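# Suspend the lantern from the rail by its red wire

## Task

Get the lantern hanging from the rail by means of the red wire, with the lantern not touching the table, and leave it that way once the robot lets go.

## Robot and tools

ROBOT. Two arms, left_arm and right_arm, each with a two-finger gripper. Scene frame: origin at table-top height midway between the nominal bases, +z up, +x out over the table, left_arm on the +y side (image sides may differ). Calibrated bases: left_arm at (+0.013, +0.359, +0.020) m, right_arm at (-0.022, -0.346, +0.020) m, each turned about 0.7 degrees about z. Each gripper's own axes: fingers point along +z, they open and close along y, and a block about 10 cm long juts toward +x and turns with the hand. end_effector_position is the spot between the pads when shut; closed fingertips reach about 19 mm past it, open ones about 6 mm. Printed poses may be off by a few centimetres.

execute_actions(actions, cameras). actions is a list of actions; each action is a table of up to 15 rows, one row per 1/30 s step, and a short table repeats its last row to fill 15 steps. Every row is a single list of 18 numbers in [-1, 1] covering both arms: left dx, dy, dz, rx, ry, rz, position, force_limit, speed, then the same nine for the right arm. The six pose numbers are an offset, not a pose: measured from that arm's Hand target as it was when the action began, along the Hand target's own axes; every row counts from that same start, and a repeated offset moves the hand again. Scale: 1.0 = 0.6 m or 180 degrees; rx, ry, rz form one rotation vector. Six zeros re-request the current Hand target. Images come back only with an empty actions list (which also shows the scene number and task) or when cameras names them.

GRIPPER numbers. position: +1 fully open (85 mm), about -0.8 pads touch, -1 closes until blocked. force_limit and speed (both start at +1) set grip strength and finger speed (about 20, 85, 150 mm/s at -1, 0, +1). A slow close at force_limit -1 gives roughly 30 N per pad on a 40 mm hard part, +1 about 100 N; a fast close from well open gives far more (up to about 245 N). New force_limit or speed only applies after position changes by 0.01 or more; to loosen, open first. A 0 is a real command, so to keep a gripper unchanged, resend its previous three numbers.

move(target, speed, blend, stop_force, zero, blocking, cameras). target: one 18-number row as above, or up to 15 such rows; all offsets count from the Hand targets at the move's start, not from the previous row. speed: m/s, 0.002 to 1, default 0.25 (turning up to twice that in rad/s), one value or one per target. blend: corner rounding in m for lists, default 0 (stop at each). stop_force: 12 to 80 N, shared by both arms, ends an arm's path when it feels that much push along its travel; unreliable during rotation, near stretched or straight-wrist poses, and it still presses after stopping, so go very slowly with a small value and leave it out when backing away from a contact. zero (default true) re-zeroes the force reading first. blocking=false returns after about 0.5 s while the move runs (not allowed with stop_force). Paths are straight, do not avoid obstacles, and lag more when fast. Result adds a move: line: done, off_target, moving, held or fault, plus limits=paced (pose clipped) or limits=held (steps withheld).

wait(seconds 0 to 10): let time pass holding commands. stop(): brake a running move (fingers keep going). zoom_image(camera, region [x0, y0, x1, y1] in pixels, at most 504 by 504) enlarges part of the latest image. finished_scene(scene): ends the current scene irreversibly; pass the scene's number.

CONTROL. Each step the command is clipped to within 70 mm and 16 degrees of the measured hand; Hand target in results is the last clipped command and the base for the next offset. A hand can settle short; resend the gap as an offset. Joint speed and tool speed are capped.

RESULTS. end_effector_position (m) and end_effector_quat_wxyz in the scene frame; Hand target; Tool commands; object_status: 0 moving, 1 blocked while opening, 2 blocked while closing (a grip), 3 at the requested position or pads met. position_measured is in counts: 3 open, 78 about 60 mm, 130 about 40 mm, 180 about 20 mm, 230 closed. Joint velocities may read within noise. Flange force is the outside force in the gripper's axes, including held weight, with error; no reading near singular poses. execute_actions results also list positions at some steps. MOTOR HOT warns of overheating from holding loads, stretching out or pushing at unreachable poses; an OVER-TEMPERATURE FAULT brakes that arm 30 to 60 s or more.

FAULTS AND CAUTIONS. Contact torque limits: 144 N m for waist, shoulder, elbow; 36 N m for forearm roll, wrist pitch, wrist roll (held weight counts). Any outside force of 150 N or more, or those torques, stops the arm for 10 s and it yields; release a grip first if it pins the arm. Arms are stiff, so aiming even slightly past a firm contact can fault. A clearance check limits arm-to-arm approaches but not fully; never squeeze or grip the other arm's fingers, and avoid any hit between arms. Do not drop parts, release them while moving, let anything fall or leave it off the table, slam into fixed or heavy objects, grip hard on a part still resting on something, or swing loads quickly. Loose objects may occasionally be nudged by outside pushes.

CAMERAS: cam_high, cam_low, cam_pegs, cam_rail, cam_left_wrist, cam_right_wrist, each 672x504, with calibration (K, distortion, world-to-camera transform) supplied; fixed cameras may be off by up to about 2.3 degrees and 9 mm, wrist camera poses follow joint readings and can lag during motion.

Each tool is called after "Call:" by a JSON object that holds its "api" and its "payload".

## Session

Call:
{"api": "execute_actions", "payload": {"actions": []}}

Scene clock: 0.00 s.
left_arm: end_effector_position=(+0.2070, +1.0431, +0.2014) position_measured=3 object_status=3 end_effector_quat_wxyz=(-0.183, +0.662, +0.473, +0.551) | right_arm: end_effector_position=(+0.1633, -0.6196, +0.3473) position_measured=3 object_status=3 end_effector_quat_wxyz=(+0.564, -0.543, -0.484, -0.390)
Joint positions: left_arm=[1.3 0.279 -0.626 2.59 -0.632 0.649] | right_arm=[-1.113 0.561 0.374 -0.986 -2.709 -1.201]
Joint velocities: within noise
Flange force (N): no reading
Hand target: left_arm +0.2070, +1.0431, +0.2014; -0.183, +0.662, +0.473, +0.551 | right_arm +0.1633, -0.6196, +0.3473; +0.564, -0.543, -0.484, -0.390
Tool commands: left_gripper/position=+1.0 left_gripper/force_limit=+1.0 left_gripper/speed=+1.0 right_gripper/position=+1.0 right_gripper/force_limit=+1.0 right_gripper/speed=+1.0

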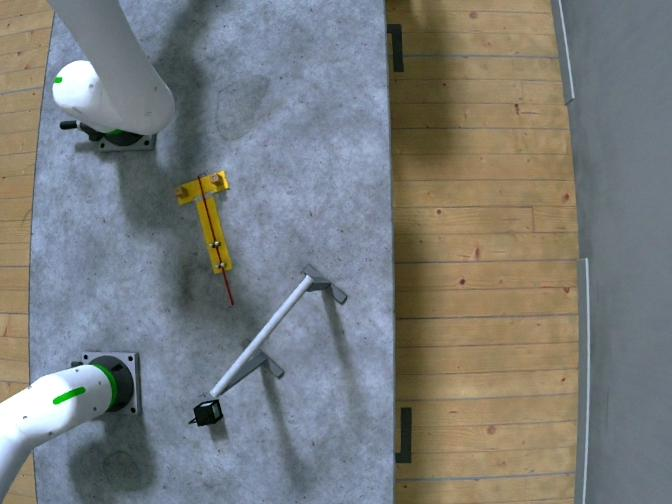

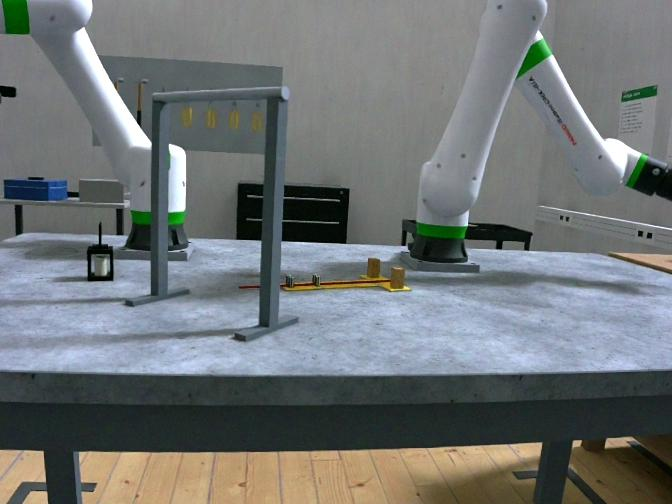

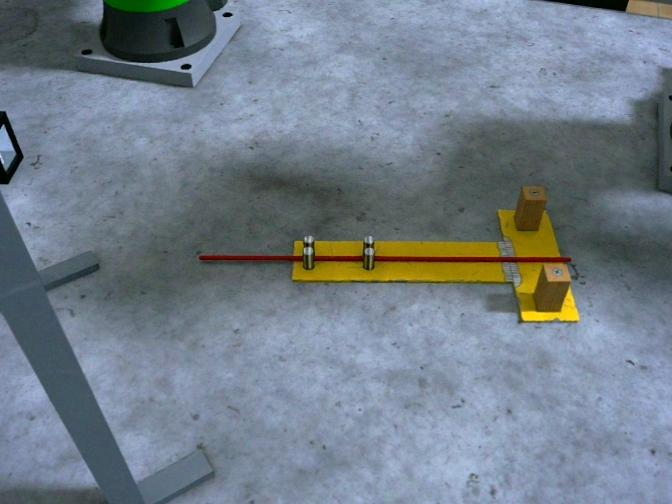

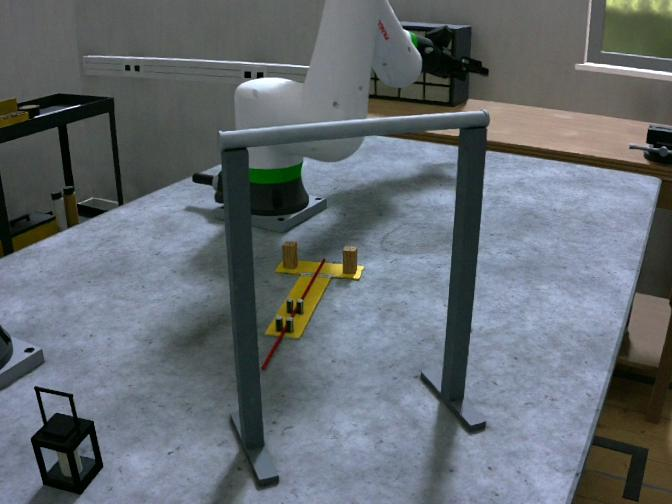

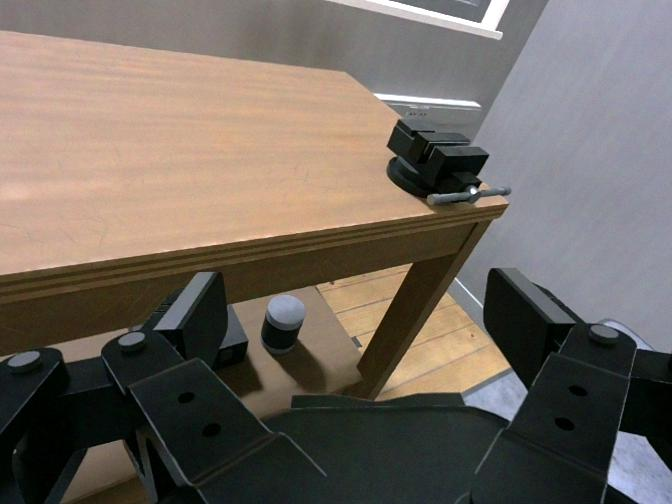

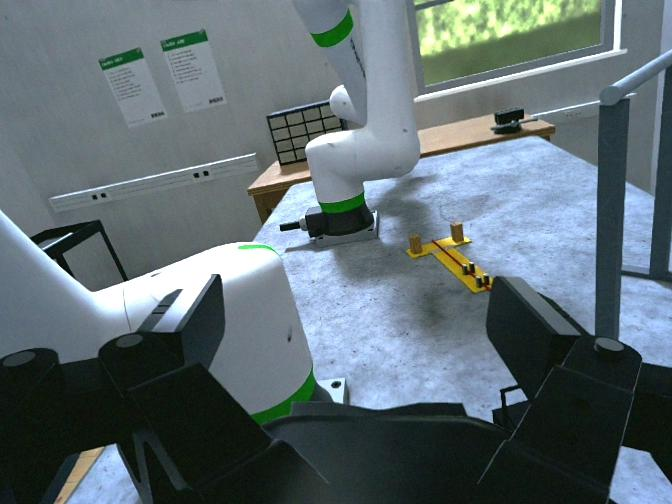

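Call:
{"api": "zoom_image", "payload": {"camera": "cam_pegs", "region": [180, 160, 600, 340]}}

Call:
{"api": "zoom_image", "payload": {"camera": "cam_rail", "region": [10, 210, 380, 490]}}

Call:
{"api": "zoom_image", "payload": {"camera": "cam_high", "region": [150, 150, 370, 440]}}

Call:
{"api": "zoom_image", "payload": {"camera": "cam_low", "region": [60, 60, 440, 350]}}

Scaled by 1.200 from the camera's 672x504 image, which has a finer 960x720 frame.

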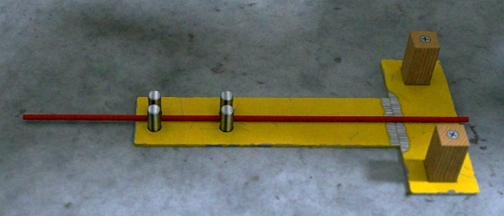

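Scaled by 1.362 from the camera's 672x504 image, which has a finer 960x720 frame.

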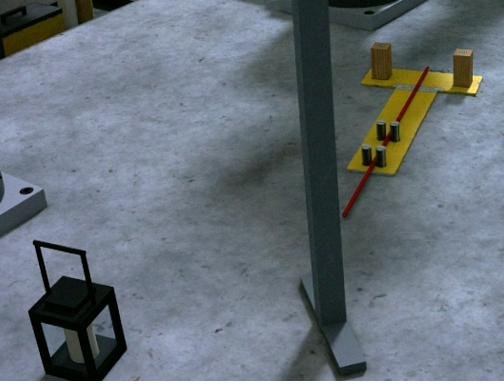

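Scaled by 1.738 from the camera's 672x504 image, which has a finer 960x720 frame.

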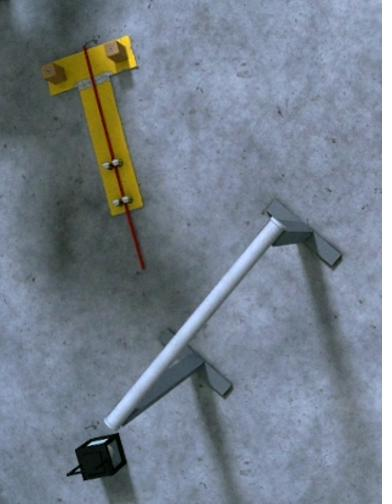

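Scaled by 1.326 from the camera's 672x504 image, which has a finer 960x720 frame.

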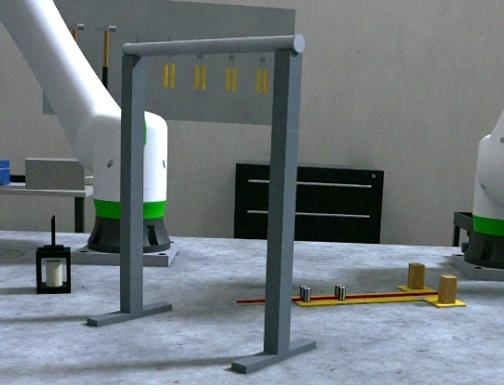

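Call:
{"api": "move", "payload": {"target": [0,0,0,0,0,0,1,1,1,-0.102,0.413,0.822,-0.018,-0.483,-0.102,1,1,1], "cameras": ["all"]}}

Scene clock: 90.40 s.
left_arm: end_effector_position=(+0.2070, +1.0431, +0.2014) position_measured=3 object_status=3 end_effector_quat_wxyz=(-0.183, +0.662, +0.473, +0.551) | right_arm: end_effector_position=(+0.3287, -0.1102, +0.2006) position_measured=3 object_status=3 end_effector_quat_wxyz=(-0.001, +0.600, +0.800, +0.000)
Joint positions: left_arm=[1.3 0.279 -0.626 2.59 -0.632 0.649] | right_arm=[0.88 -0.039 -0.277 -0.003 -1.332 -2.188]
Flange force (N): left_arm=[-3.6 7.1 -4.2] | right_arm=[-0.4 -0.9 3.9]
Hand target: left_arm +0.2070, +1.0431, +0.2014; -0.183, +0.662, +0.473, +0.551 | right_arm +0.3287, -0.1101, +0.2006; -0.001, +0.600, +0.800, +0.000
Off the commanded pose: left_arm 0.000 m, 0 deg | right_arm 0.000 m, 0 deg.
move: done
camera_calibration:
cam_right_wrist: T_world_to_cam=[[0.953086, 0.301623, 0.0255029, -0.275357], [0.275, -0.898003, 0.343462, -0.243121], [0.126498, -0.320335, -0.93882, 0.245744], [0, 0, 0, 1]] pos_world=[0.298211, -0.0565492, 0.321234]

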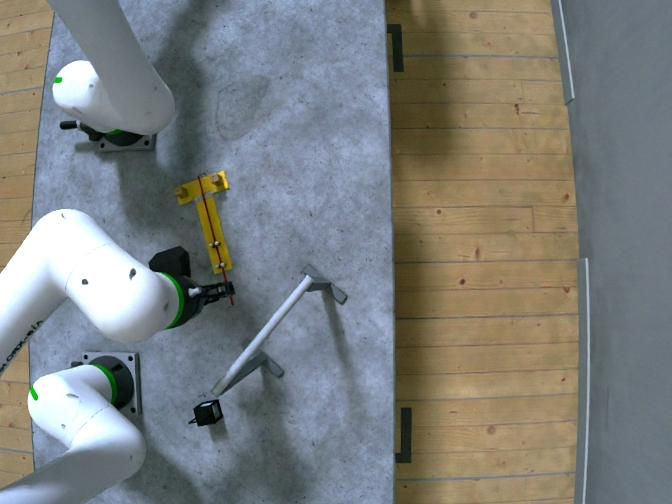

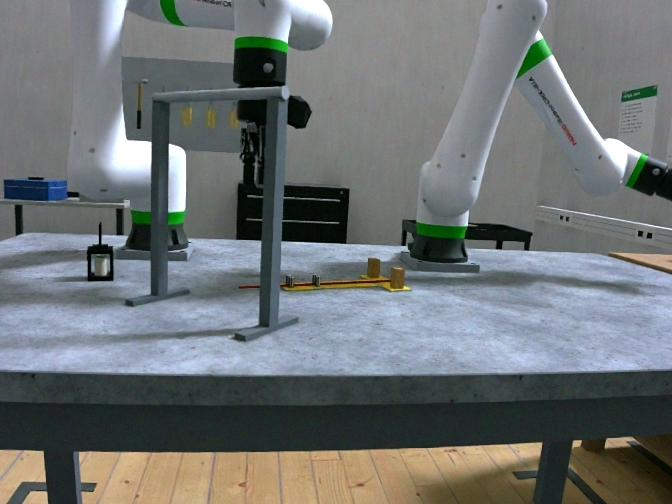

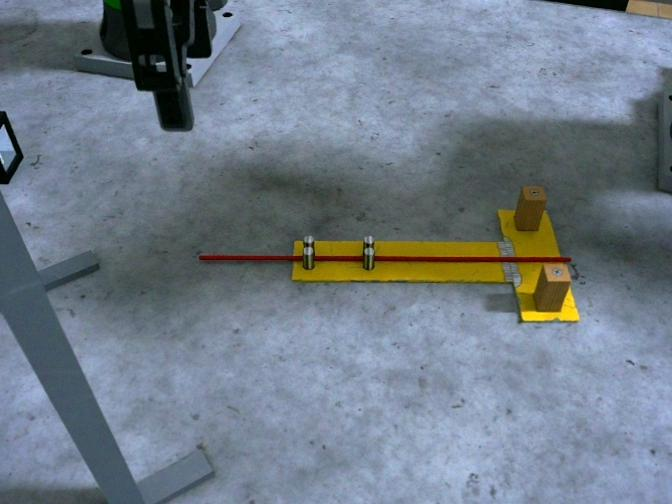

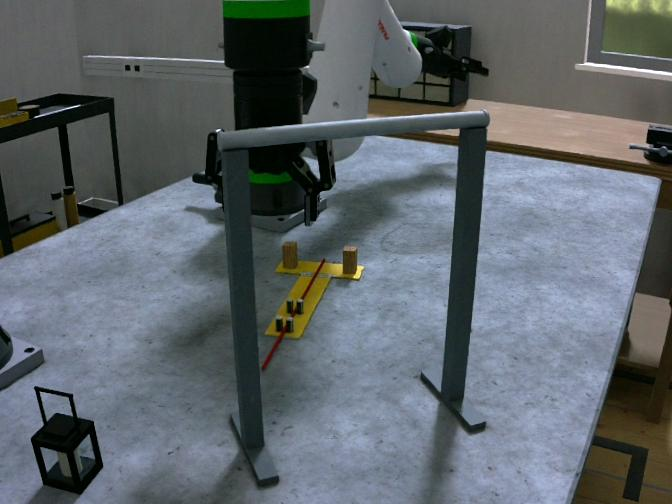

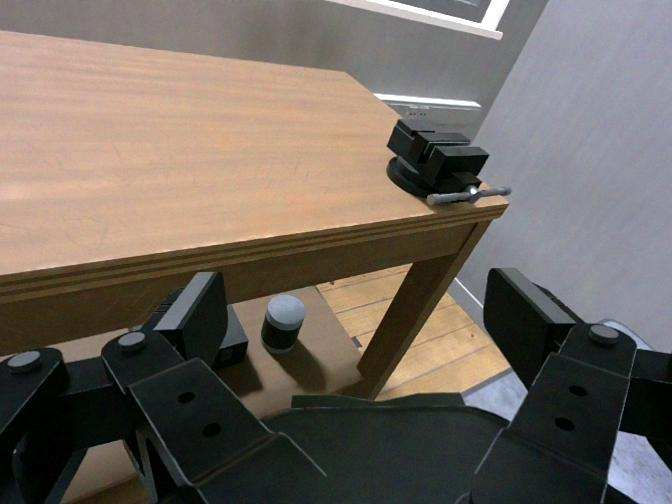

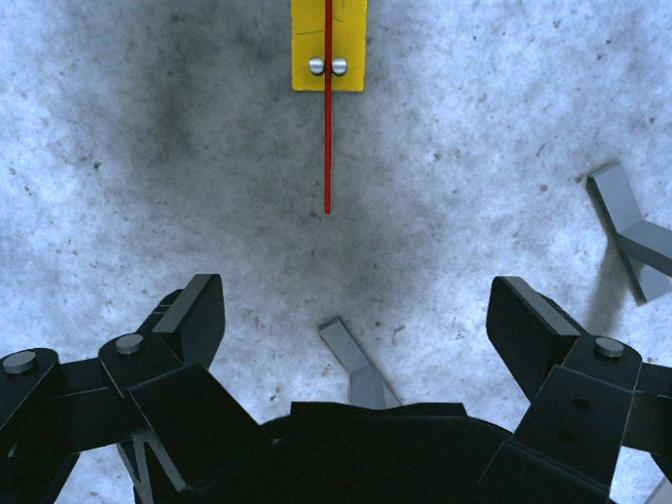

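Call:
{"api": "move", "payload": {"target": [[0,0,0,0,0,0,1,1,1,0.028,0.021,0.15,0,0,0,-1,-1,0],[0,0,0,0,0,0,1,1,1,0.028,0.021,0.294,0,0,0,-1,-1,0]], "cameras": ["cam_pegs","cam_right_wrist","cam_rail"]}}

Call:
{"api": "zoom_image", "payload": {"camera": "cam_pegs", "region": [120, 130, 420, 350]}}

Scene clock: 116.47 s.
left_arm: end_effector_position=(+0.2070, +1.0431, +0.2014) position_measured=3 object_status=3 end_effector_quat_wxyz=(-0.183, +0.662, +0.473, +0.551) | right_arm: end_effector_position=(+0.3356, -0.0901, +0.0242) position_measured=232 object_status=3 end_effector_quat_wxyz=(-0.001, +0.599, +0.800, +0.000)
Joint positions: left_arm=[1.3 0.279 -0.626 2.59 -0.632 0.649] | right_arm=[0.897 0.208 -0.468 -0.003 -0.894 -2.203]
Flange force (N): left_arm=[-3.6 6.8 -4.1] | right_arm=[-0.9 -2.6 2.0]
Hand target: left_arm +0.2070, +1.0431, +0.2014; -0.183, +0.662, +0.473, +0.551 | right_arm +0.3358, -0.0901, +0.0242; -0.001, +0.600, +0.800, +0.000
Off the commanded pose: left_arm 0.000 m, 0 deg | right_arm 0.000 m, 0 deg.
move: done
camera_calibration:
cam_right_wrist: T_world_to_cam=[[0.952999, 0.301908, 0.0253942, -0.283445], [0.275299, -0.897898, 0.343497, -0.166476], [0.126506, -0.320361, -0.93881, 0.0856968], [0, 0, 0, 1]] pos_world=[0.305112, -0.0364503, 0.144835]
Images, in order (width x height): cam_pegs 672x504, cam_rail 672x504, cam_right_wrist 672x504.

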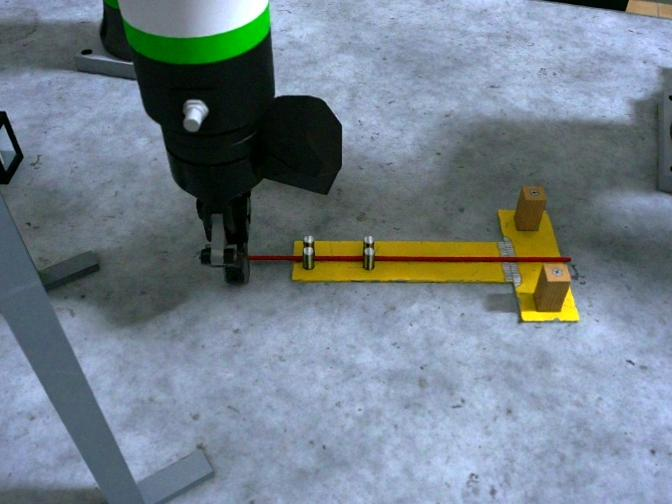

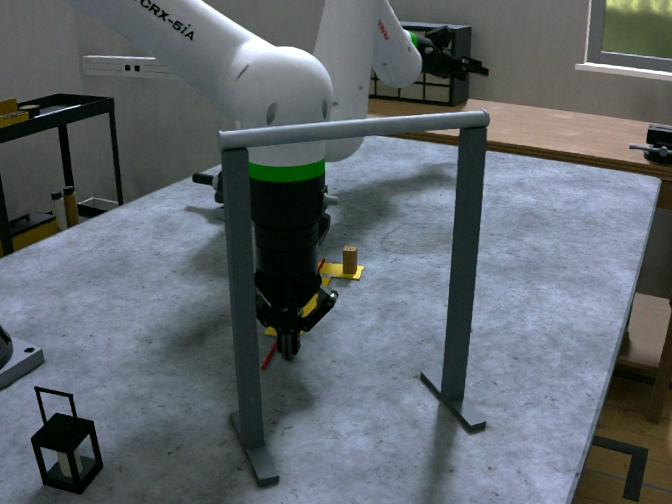

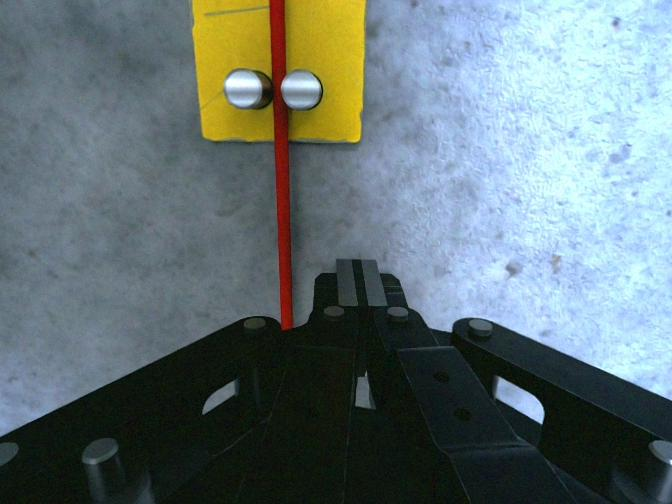

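Scaled by 1.680 from the camera's 672x504 image, which has a finer 960x720 frame.

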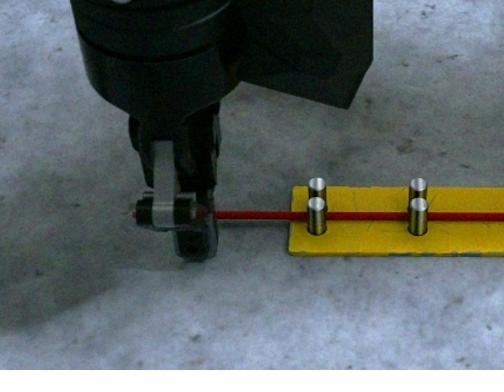

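Call:
{"api": "move", "payload": {"target": [[0,0,0,0,0,0,1,1,1,0,-0.0233,0,0,0,0,-1,-1,0],[0,0,0,0,0,0,1,1,1,-0.004,-0.0605,0,0,0,0.111,-1,-1,0],[0,0,0,0,0,0,1,1,1,0.005,-0.097,0,0,0,0.222,-1,-1,0]], "speed": 0.05, "blend": 0.008, "cameras": ["cam_pegs","cam_right_wrist"]}}

Scene clock: 140.50 s.
left_arm: end_effector_position=(+0.2070, +1.0431, +0.2014) position_measured=3 object_status=3 end_effector_quat_wxyz=(-0.183, +0.662, +0.473, +0.551) | right_arm: end_effector_position=(+0.2790, -0.1036, +0.0242) position_measured=232 object_status=3 end_effector_quat_wxyz=(-0.001, +0.837, +0.547, +0.000)
Joint positions: left_arm=[1.3 0.279 -0.626 2.59 -0.632 0.649] | right_arm=[0.996 0.084 -0.614 -0.003 -0.871 -3]
Flange force (N): left_arm=[-3.6 6.9 -4.1] | right_arm=[-1.7 -0.1 2.2]
Hand target: left_arm +0.2070, +1.0431, +0.2014; -0.183, +0.662, +0.473, +0.551 | right_arm +0.2791, -0.1036, +0.0243; -0.001, +0.837, +0.547, +0.000
Off the commanded pose: left_arm 0.000 m, 0 deg | right_arm 0.000 m, 0 deg.
move: done; blend cut to 0.007 m at target 1
camera_calibration:
cam_right_wrist: T_world_to_cam=[[0.924262, -0.381004, 0.0240039, -0.288136], [-0.365396, -0.864683, 0.344686, 0.0190602], [-0.110571, -0.327351, -0.938411, 0.153982], [0, 0, 0, 1]] pos_world=[0.290303, -0.0428938, 0.144845]
Images, in order (width x height): cam_pegs 672x504, cam_right_wrist 672x504.

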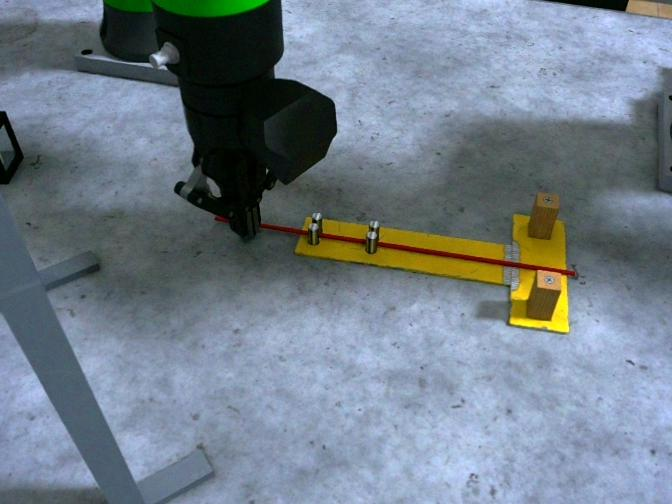

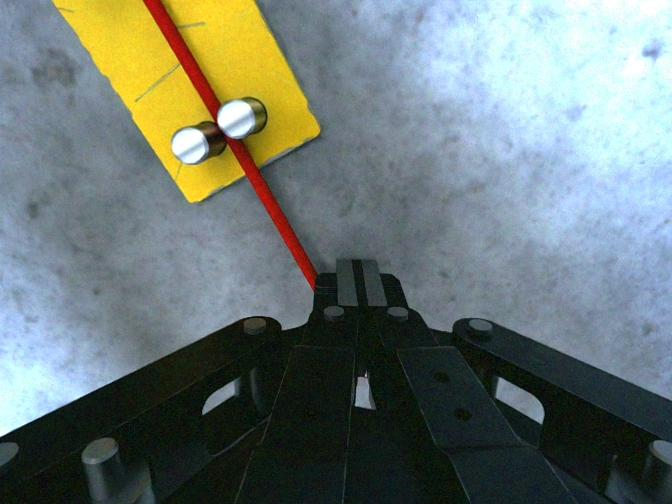

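Call:
{"api": "move", "payload": {"target": [-0.374,0.421,-0.678,-0.106,-0.399,0.307,1,1,1,0,0.04,0,0,0,0,-1,-1,0]}}

Call:
{"api": "move", "payload": {"target": [-0.077,0.583,0,0,0,0,1,1,1,0,0,0,0,0,0,-1,-1,0], "cameras": ["all"]}}

Scene clock: 172.90 s.
left_arm: end_effector_position=(+0.2026, +0.5143, +0.2013) position_measured=3 object_status=3 end_effector_quat_wxyz=(+0.000, +0.998, +0.062, +0.001) | right_arm: end_effector_position=(+0.3011, -0.1132, +0.0242) position_measured=232 object_status=3 end_effector_quat_wxyz=(-0.001, +0.837, +0.547, +0.000)
Joint positions: left_arm=[1.274 -0.571 -0.656 0.002 -1.484 2.016] | right_arm=[0.932 0.113 -0.583 -0.003 -0.875 -2.936]
Flange force (N): left_arm=[6.2 5.4 2.1] | right_arm=[-1.3 -1.1 3.0]
Hand target: left_arm +0.2026, +0.5143, +0.2013; +0.000, +0.998, +0.062, +0.001 | right_arm +0.3011, -0.1132, +0.0242; -0.001, +0.837, +0.547, +0.000
Off the commanded pose: left_arm 0.000 m, 0 deg | right_arm 0.000 m, 0 deg.
move: done

Scene clock: 175.13 s.
left_arm: end_effector_position=(+0.2000, +0.1615, +0.2010) position_measured=3 object_status=3 end_effector_quat_wxyz=(+0.000, +0.998, +0.062, +0.001) | right_arm: end_effector_position=(+0.3011, -0.1132, +0.0242) position_measured=232 object_status=3 end_effector_quat_wxyz=(-0.001, +0.837, +0.547, +0.000)
Joint positions: left_arm=[-0.291 -0.476 -0.606 -0.002 -1.439 3.582] | right_arm=[0.932 0.113 -0.583 -0.003 -0.875 -2.936]
Flange force (N): left_arm=[-5.3 3.0 2.0] | right_arm=[-1.2 -0.7 2.8]
Hand target: left_arm +0.2000, +0.1615, +0.2010; +0.000, +0.998, +0.062, +0.001 | right_arm +0.3011, -0.1132, +0.0242; -0.001, +0.837, +0.547, +0.000
Off the commanded pose: left_arm 0.000 m, 0 deg | right_arm 0.000 m, 0 deg.
move: done
camera_calibration:
cam_left_wrist: T_world_to_cam=[[0.113609, -0.993284, 0.0218993, 0.136817], [-0.930704, -0.098686, 0.352208, 0.146236], [-0.347682, -0.0603957, -0.935665, 0.395671], [0, 0, 0, 1]] pos_world=[0.258126, 0.174226, 0.315714]
cam_right_wrist: T_world_to_cam=[[0.92432, -0.380851, 0.0241809, -0.31216], [-0.365309, -0.864715, 0.3447, 0.018801], [-0.110369, -0.327446, -0.938402, 0.153107], [0, 0, 0, 1]] pos_world=[0.312302, -0.0524944, 0.144744]

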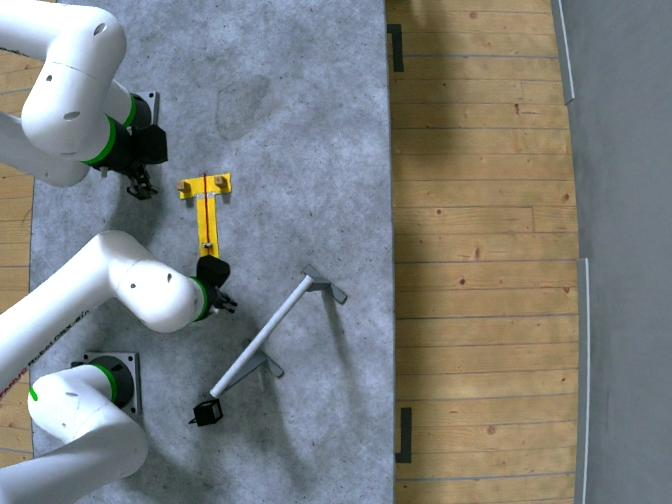

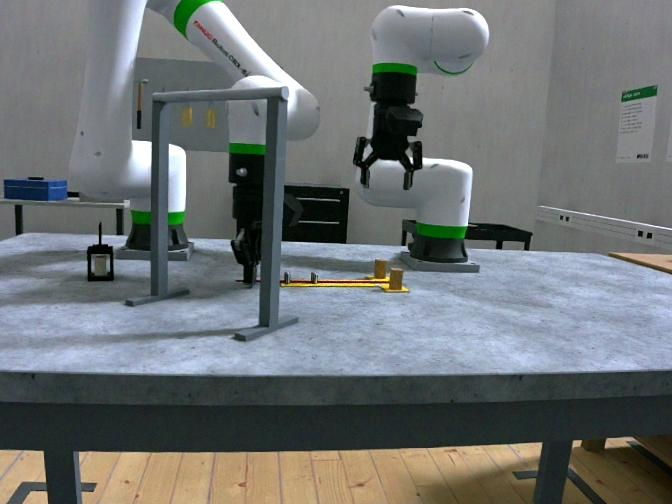

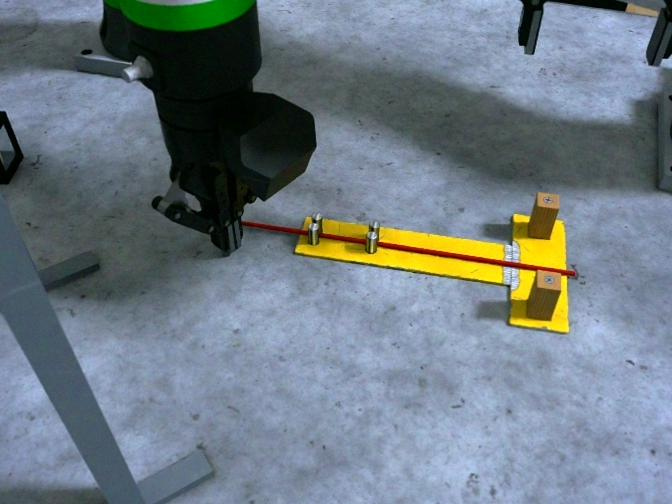

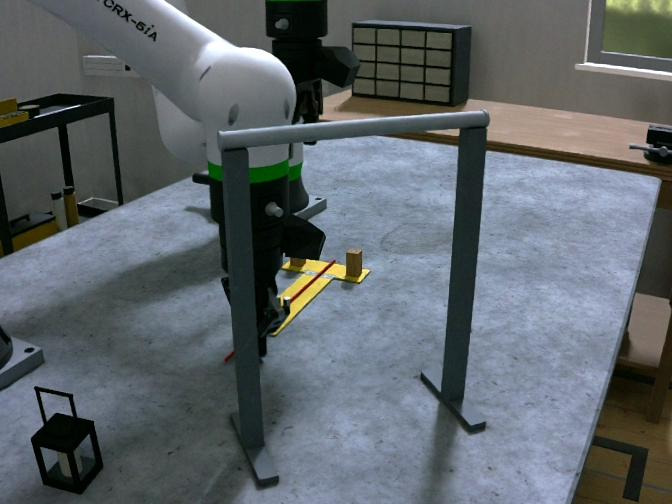

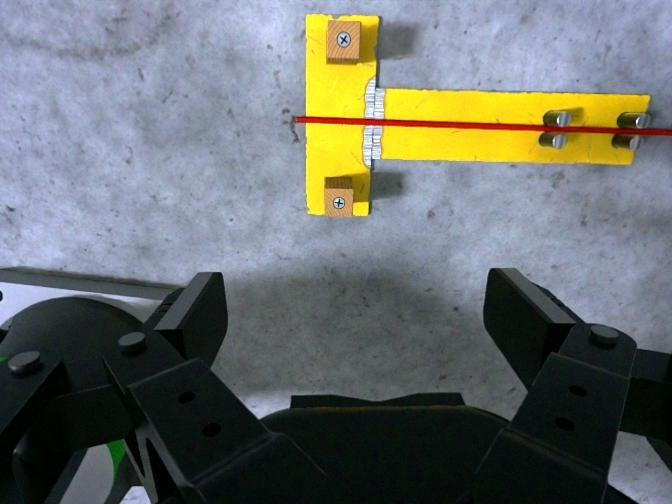

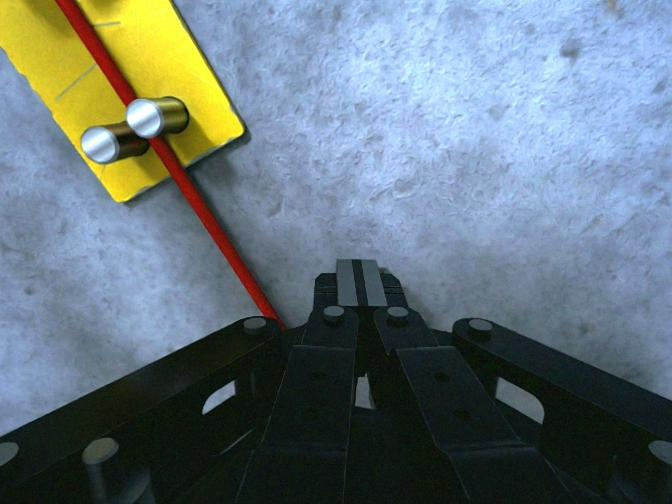

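Call:
{"api": "move", "payload": {"target": [[-0.005,0.004,0.285,0,0,0.01,1,1,-1,0,0,0,0,0,0,-1,-1,0],[-0.005,0.004,0.285,0,0,0.01,-1,0.8,-1,0,0,0,0,0,0,-1,-1,0]], "cameras": ["cam_pegs","cam_left_wrist"]}}

Scene clock: 188.77 s.
left_arm: end_effector_position=(+0.1978, +0.1589, +0.0300) position_measured=182 object_status=0 end_effector_quat_wxyz=(+0.000, +0.999, +0.046, +0.001) | right_arm: end_effector_position=(+0.3011, -0.1132, +0.0242) position_measured=232 object_status=3 end_effector_quat_wxyz=(-0.001, +0.837, +0.547, +0.000)
Joint positions: left_arm=[-0.304 -0.258 -0.904 -0.002 -0.923 3.564] | right_arm=[0.932 0.113 -0.583 -0.003 -0.875 -2.936]
Flange force (N): left_arm=[-13.2 -8.4 -33.5] | right_arm=[-1.2 -0.9 2.7]
Hand target: left_arm +0.1978, +0.1589, +0.0300; +0.000, +0.999, +0.046, +0.001 | right_arm +0.3011, -0.1132, +0.0242; -0.001, +0.837, +0.547, +0.000
Off the commanded pose: left_arm 0.000 m, 0 deg | right_arm 0.000 m, 0 deg.
move: done
camera_calibration:
cam_left_wrist: T_world_to_cam=[[0.0823236, -0.996368, 0.0217561, 0.144987], [-0.933341, -0.0694253, 0.352215, 0.199995], [-0.349425, -0.0493015, -0.935666, 0.233319], [0, 0, 0, 1]] pos_world=[0.256255, 0.169848, 0.144714]
Images, in order (width x height): cam_pegs 672x504, cam_left_wrist 672x504.

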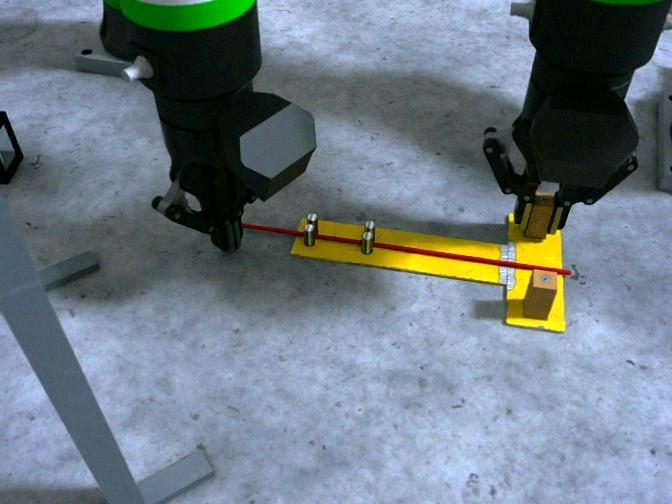

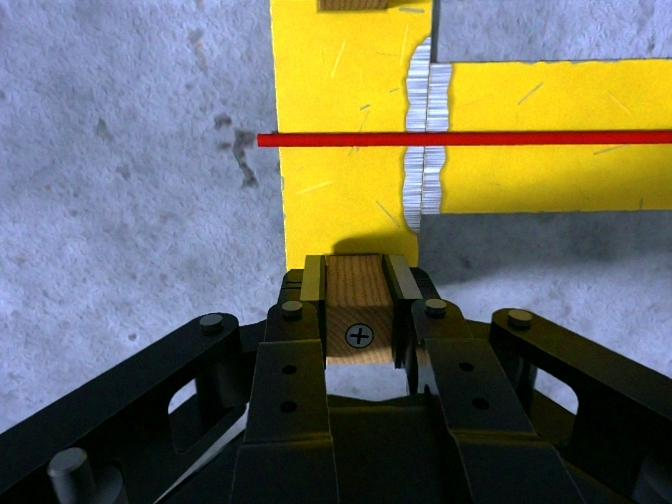

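Call:
{"api": "move", "payload": {"target": [[0,0,-0.002,0,0,0,-1,0.8,-1,0.012,0.03,-0.15,0,0,0,-1,-1,0],[0,0,-0.002,0,0,0,-1,0.8,-1,0.012,0.03,-0.15,0,0,-0.7,-1,-1,0],[0,0,-0.002,0,0,0,-1,0.8,-1,0.012,0.03,-0.15,0,0,0.6,-1,-1,0],[0,0,-0.002,0,0,0,-1,0.8,-1,0.012,0.03,-0.15,0,0,-0.161,-1,-1,0],[0,0,-0.002,0,0,0,-1,0.8,-1,0.012,0.013,0,0,0,-0.161,-1,-1,0]], "speed": 0.5, "cameras": ["cam_pegs","cam_right_wrist"]}}

Scene clock: 225.47 s.
left_arm: end_effector_position=(+0.1978, +0.1589, +0.0312) position_measured=182 object_status=2 end_effector_quat_wxyz=(+0.000, +0.999, +0.046, +0.001) | right_arm: end_effector_position=(+0.3111, -0.1098, +0.0242) position_measured=232 object_status=3 end_effector_quat_wxyz=(-0.001, +0.673, +0.739, +0.000)
Joint positions: left_arm=[-0.304 -0.26 -0.902 -0.002 -0.927 3.564] | right_arm=[0.916 0.136 -0.555 -0.003 -0.879 3.869]
Flange force (N): left_arm=[-6.3 3.1 2.6] | right_arm=[-0.2 -0.7 2.1]
Hand target: left_arm +0.1978, +0.1589, +0.0312; +0.000, +0.999, +0.046, +0.001 | right_arm +0.3111, -0.1098, +0.0242; -0.001, +0.673, +0.739, +0.000
Off the commanded pose: left_arm 0.000 m, 0 deg | right_arm 0.000 m, 0 deg.
move: done
camera_calibration:
cam_right_wrist: T_world_to_cam=[[0.993091, 0.11466, 0.0249819, -0.287039], [0.0991647, -0.933793, 0.343798, -0.126644], [0.0627476, -0.338945, -0.938711, 0.100273], [0, 0, 0, 1]] pos_world=[0.291322, -0.0513607, 0.144838]
Images, in order (width x height): cam_pegs 672x504, cam_right_wrist 672x504.

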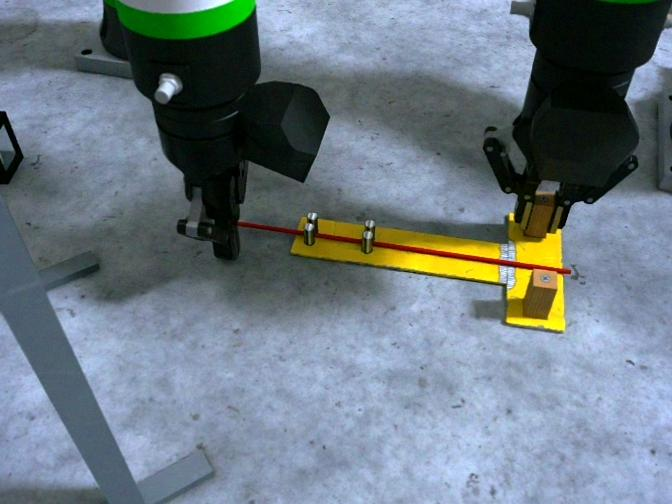

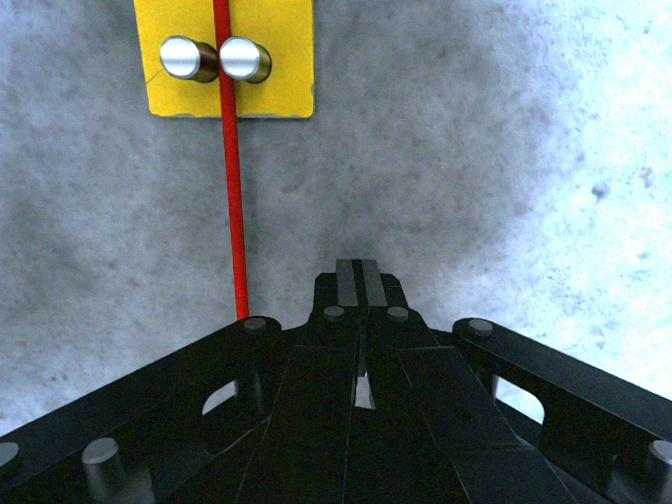

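Call:
{"api": "move", "payload": {"target": [[0,0,0,0,0,0,-1,0.8,-1,0.005,-0.05,0,0,0,0,-1,-1,0],[0,0,0,0,0,0,-1,0.8,-1,0.001,-0.089,0,0,0,0.111,-1,-1,0],[0,0,0,0,0,0,-1,0.8,-1,0.0105,-0.127,0,0,0,0.222,-1,-1,0],[0,0,0,0,0,0,-1,0.8,-1,0.0325,-0.159,0,0,0,0.333,-1,-1,0]], "speed": 0.05, "blend": 0.008, "cameras": ["cam_pegs","cam_right_wrist"]}}

Scene clock: 252.83 s.
left_arm: end_effector_position=(+0.1978, +0.1589, +0.0312) position_measured=182 object_status=2 end_effector_quat_wxyz=(+0.000, +0.999, +0.046, +0.001) | right_arm: end_effector_position=(+0.2206, -0.1028, +0.0244) position_measured=232 object_status=3 end_effector_quat_wxyz=(-0.001, +0.935, +0.355, +0.000)
Joint positions: left_arm=[-0.304 -0.26 -0.902 -0.002 -0.927 3.564] | right_arm=[1.15 -0.026 -0.728 -0.003 -0.867 2.697]
Flange force (N): left_arm=[-8.9 2.0 2.0] | right_arm=[0.8 2.7 3.0]
Hand target: left_arm +0.1978, +0.1589, +0.0312; +0.000, +0.999, +0.046, +0.001 | right_arm +0.2206, -0.1028, +0.0244; -0.001, +0.935, +0.355, +0.000 (not the last commanded pose)
Off the commanded pose: left_arm 0.000 m, 0 deg | right_arm 0.007 m, 6 deg.
move: off_target (right_arm; path cut at 10 s); path passed 3 of 4 targets
camera_calibration:
cam_right_wrist: T_world_to_cam=[[0.680061, -0.732767, 0.0238783, -0.216041], [-0.693351, -0.632213, 0.34579, 0.0946768], [-0.238288, -0.251715, -0.938008, 0.183822], [0, 0, 0, 1]] pos_world=[0.256368, -0.0521808, 0.144847]
Images, in order (width x height): cam_pegs 672x504, cam_right_wrist 672x504.

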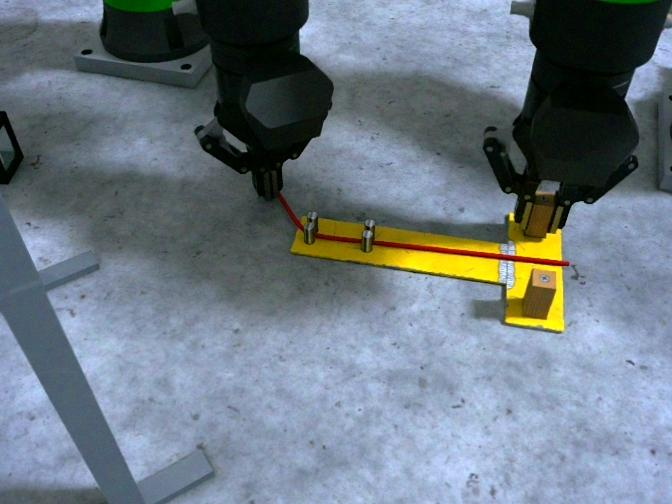

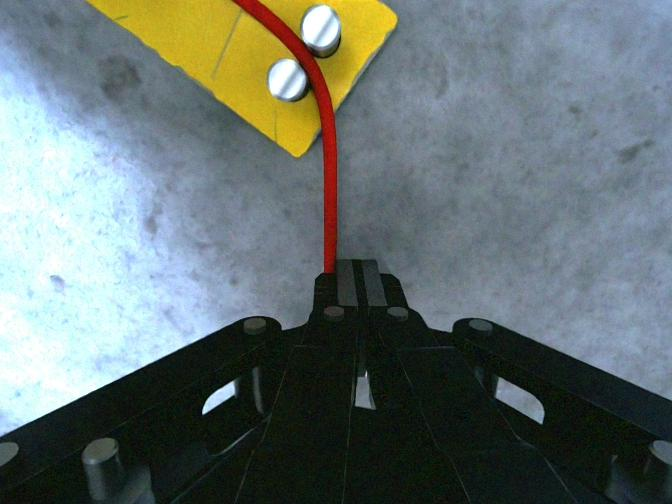

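Call:
{"api": "move", "payload": {"target": [[0,0,0,0,0,0,-1,0.8,-1,-0.005,-0.0385,0,0,0,0.111,-1,-1,0],[0,0,0,0,0,0,-1,0.8,-1,0.004,-0.0765,0,0,0,0.222,-1,-1,0],[0,0,0,0,0,0,-1,0.8,-1,0.026,-0.109,0,0,0,0.333,-1,-1,0],[0,0,0,0,0,0,-1,0.8,-1,0.058,-0.132,0,0,0,0.444,-1,-1,0],[0,0,0,0,0,0,-1,0.8,-1,0.0877,-0.1415,0,0,0,0.533,-1,-1,0]], "speed": 0.12, "blend": 0.008, "cameras": ["cam_pegs","cam_right_wrist"]}}

Scene clock: 268.77 s.
left_arm: end_effector_position=(+0.1978, +0.1589, +0.0312) position_measured=182 object_status=2 end_effector_quat_wxyz=(+0.000, +0.999, +0.046, +0.001) | right_arm: end_effector_position=(+0.2036, -0.0044, +0.0246) position_measured=232 object_status=3 end_effector_quat_wxyz=(+0.000, +0.890, -0.457, -0.001)
Joint positions: left_arm=[-0.304 -0.26 -0.902 -0.002 -0.927 3.564] | right_arm=[1.287 0.138 -0.553 -0.003 -0.879 0.886]
Flange force (N): left_arm=[-3.3 1.7 3.5] | right_arm=[0.0 5.0 0.7]
Hand target: left_arm +0.1978, +0.1589, +0.0312; +0.000, +0.999, +0.046, +0.001 | right_arm +0.2036, -0.0043, +0.0246; +0.000, +0.890, -0.456, -0.001
Off the commanded pose: left_arm 0.000 m, 0 deg | right_arm 0.000 m, 0 deg.
move: done
camera_calibration:
cam_right_wrist: T_world_to_cam=[[-0.799165, -0.600517, 0.0267402, 0.169257], [-0.555662, 0.754978, 0.348206, 0.122932], [-0.229292, 0.263416, -0.937036, 0.205186], [0, 0, 0, 1]] pos_world=[0.250621, -0.0452183, 0.144935]
Images, in order (width x height): cam_pegs 672x504, cam_right_wrist 672x504.

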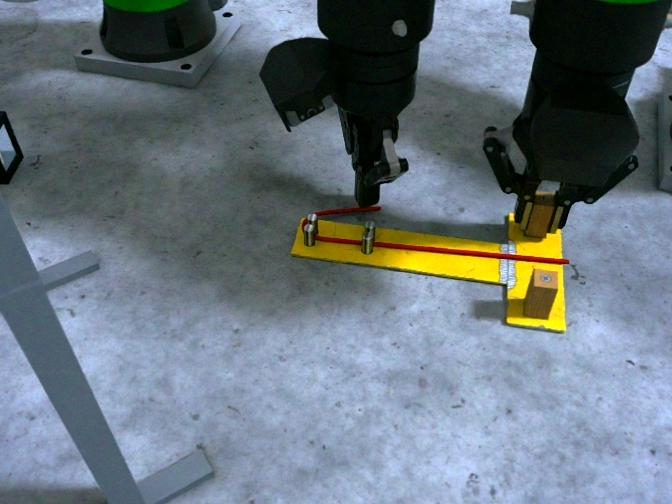

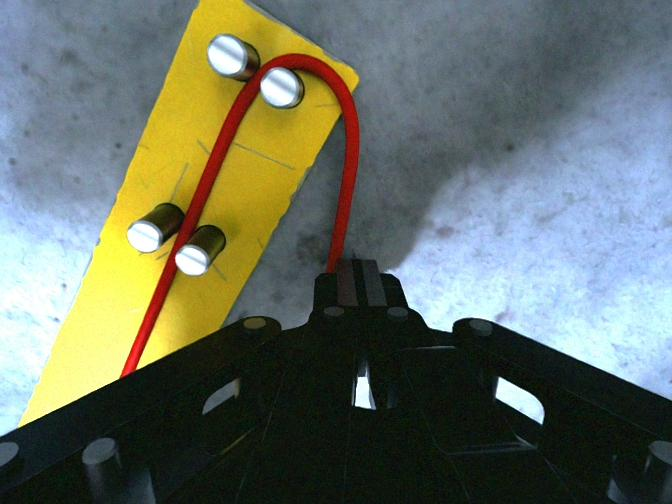

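Call:
{"api": "move", "payload": {"target": [[0,0,0,0,0,0,-1,0.8,-1,0,0.06,0,0,0,0,-1,-1,0],[0,0,0,0,0,0,-1,0.8,-1,0,0.06,-0.25,0,0,0,-1,-1,0]], "cameras": ["cam_pegs","cam_right_wrist","cam_high"]}}

Call:
{"api": "zoom_image", "payload": {"camera": "cam_pegs", "region": [260, 150, 600, 340]}}

Scene clock: 274.23 s.
left_arm: end_effector_position=(+0.1978, +0.1589, +0.0312) position_measured=182 object_status=2 end_effector_quat_wxyz=(+0.000, +0.999, +0.046, +0.001) | right_arm: end_effector_position=(+0.1746, -0.0257, +0.1746) position_measured=232 object_status=3 end_effector_quat_wxyz=(+0.000, +0.890, -0.456, -0.001)
Joint positions: left_arm=[-0.304 -0.26 -0.902 -0.002 -0.927 3.564] | right_arm=[1.35 -0.147 -0.438 -0.002 -1.278 0.822]
Flange force (N): left_arm=[-6.0 3.3 2.0] | right_arm=[1.9 0.9 4.3]
Hand target: left_arm +0.1978, +0.1589, +0.0312; +0.000, +0.999, +0.046, +0.001 | right_arm +0.1746, -0.0256, +0.1746; +0.000, +0.890, -0.456, -0.001
Off the commanded pose: left_arm 0.000 m, 0 deg | right_arm 0.000 m, 0 deg.
move: done
camera_calibration:
cam_right_wrist: T_world_to_cam=[[-0.799166, -0.600516, 0.0267405, 0.129282], [-0.555661, 0.754979, 0.348206, 0.0707028], [-0.229292, 0.263416, -0.937036, 0.344609], [0, 0, 0, 1]] pos_world=[0.221621, -0.0665183, 0.294835]
Images, in order (width x height): cam_high 672x504, cam_pegs 672x504, cam_right_wrist 672x504.

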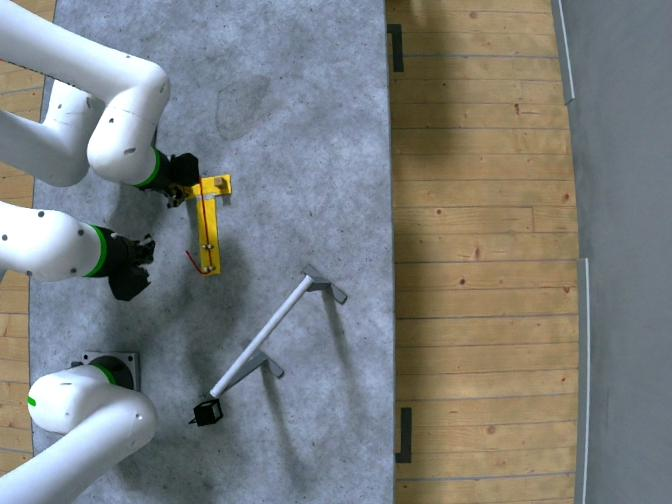

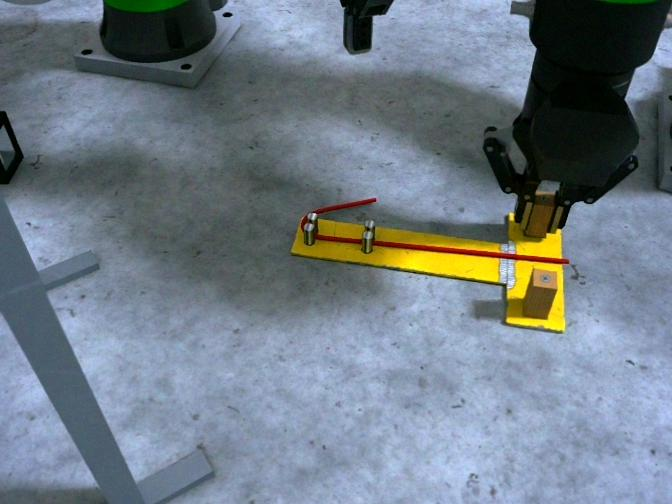

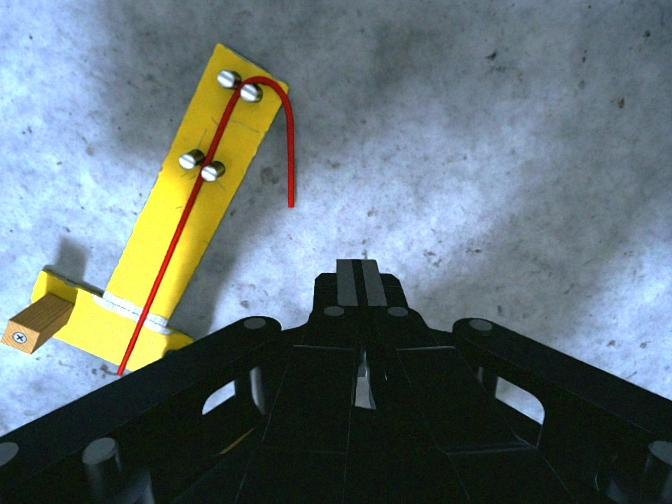

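Scaled by 1.482 from the camera's 672x504 image, which has a finer 960x720 frame.

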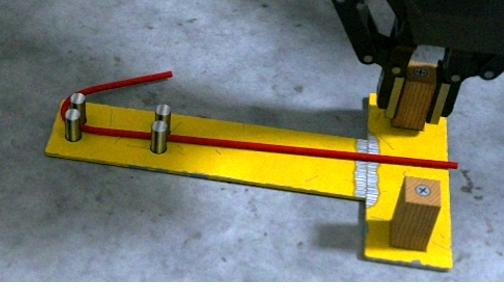

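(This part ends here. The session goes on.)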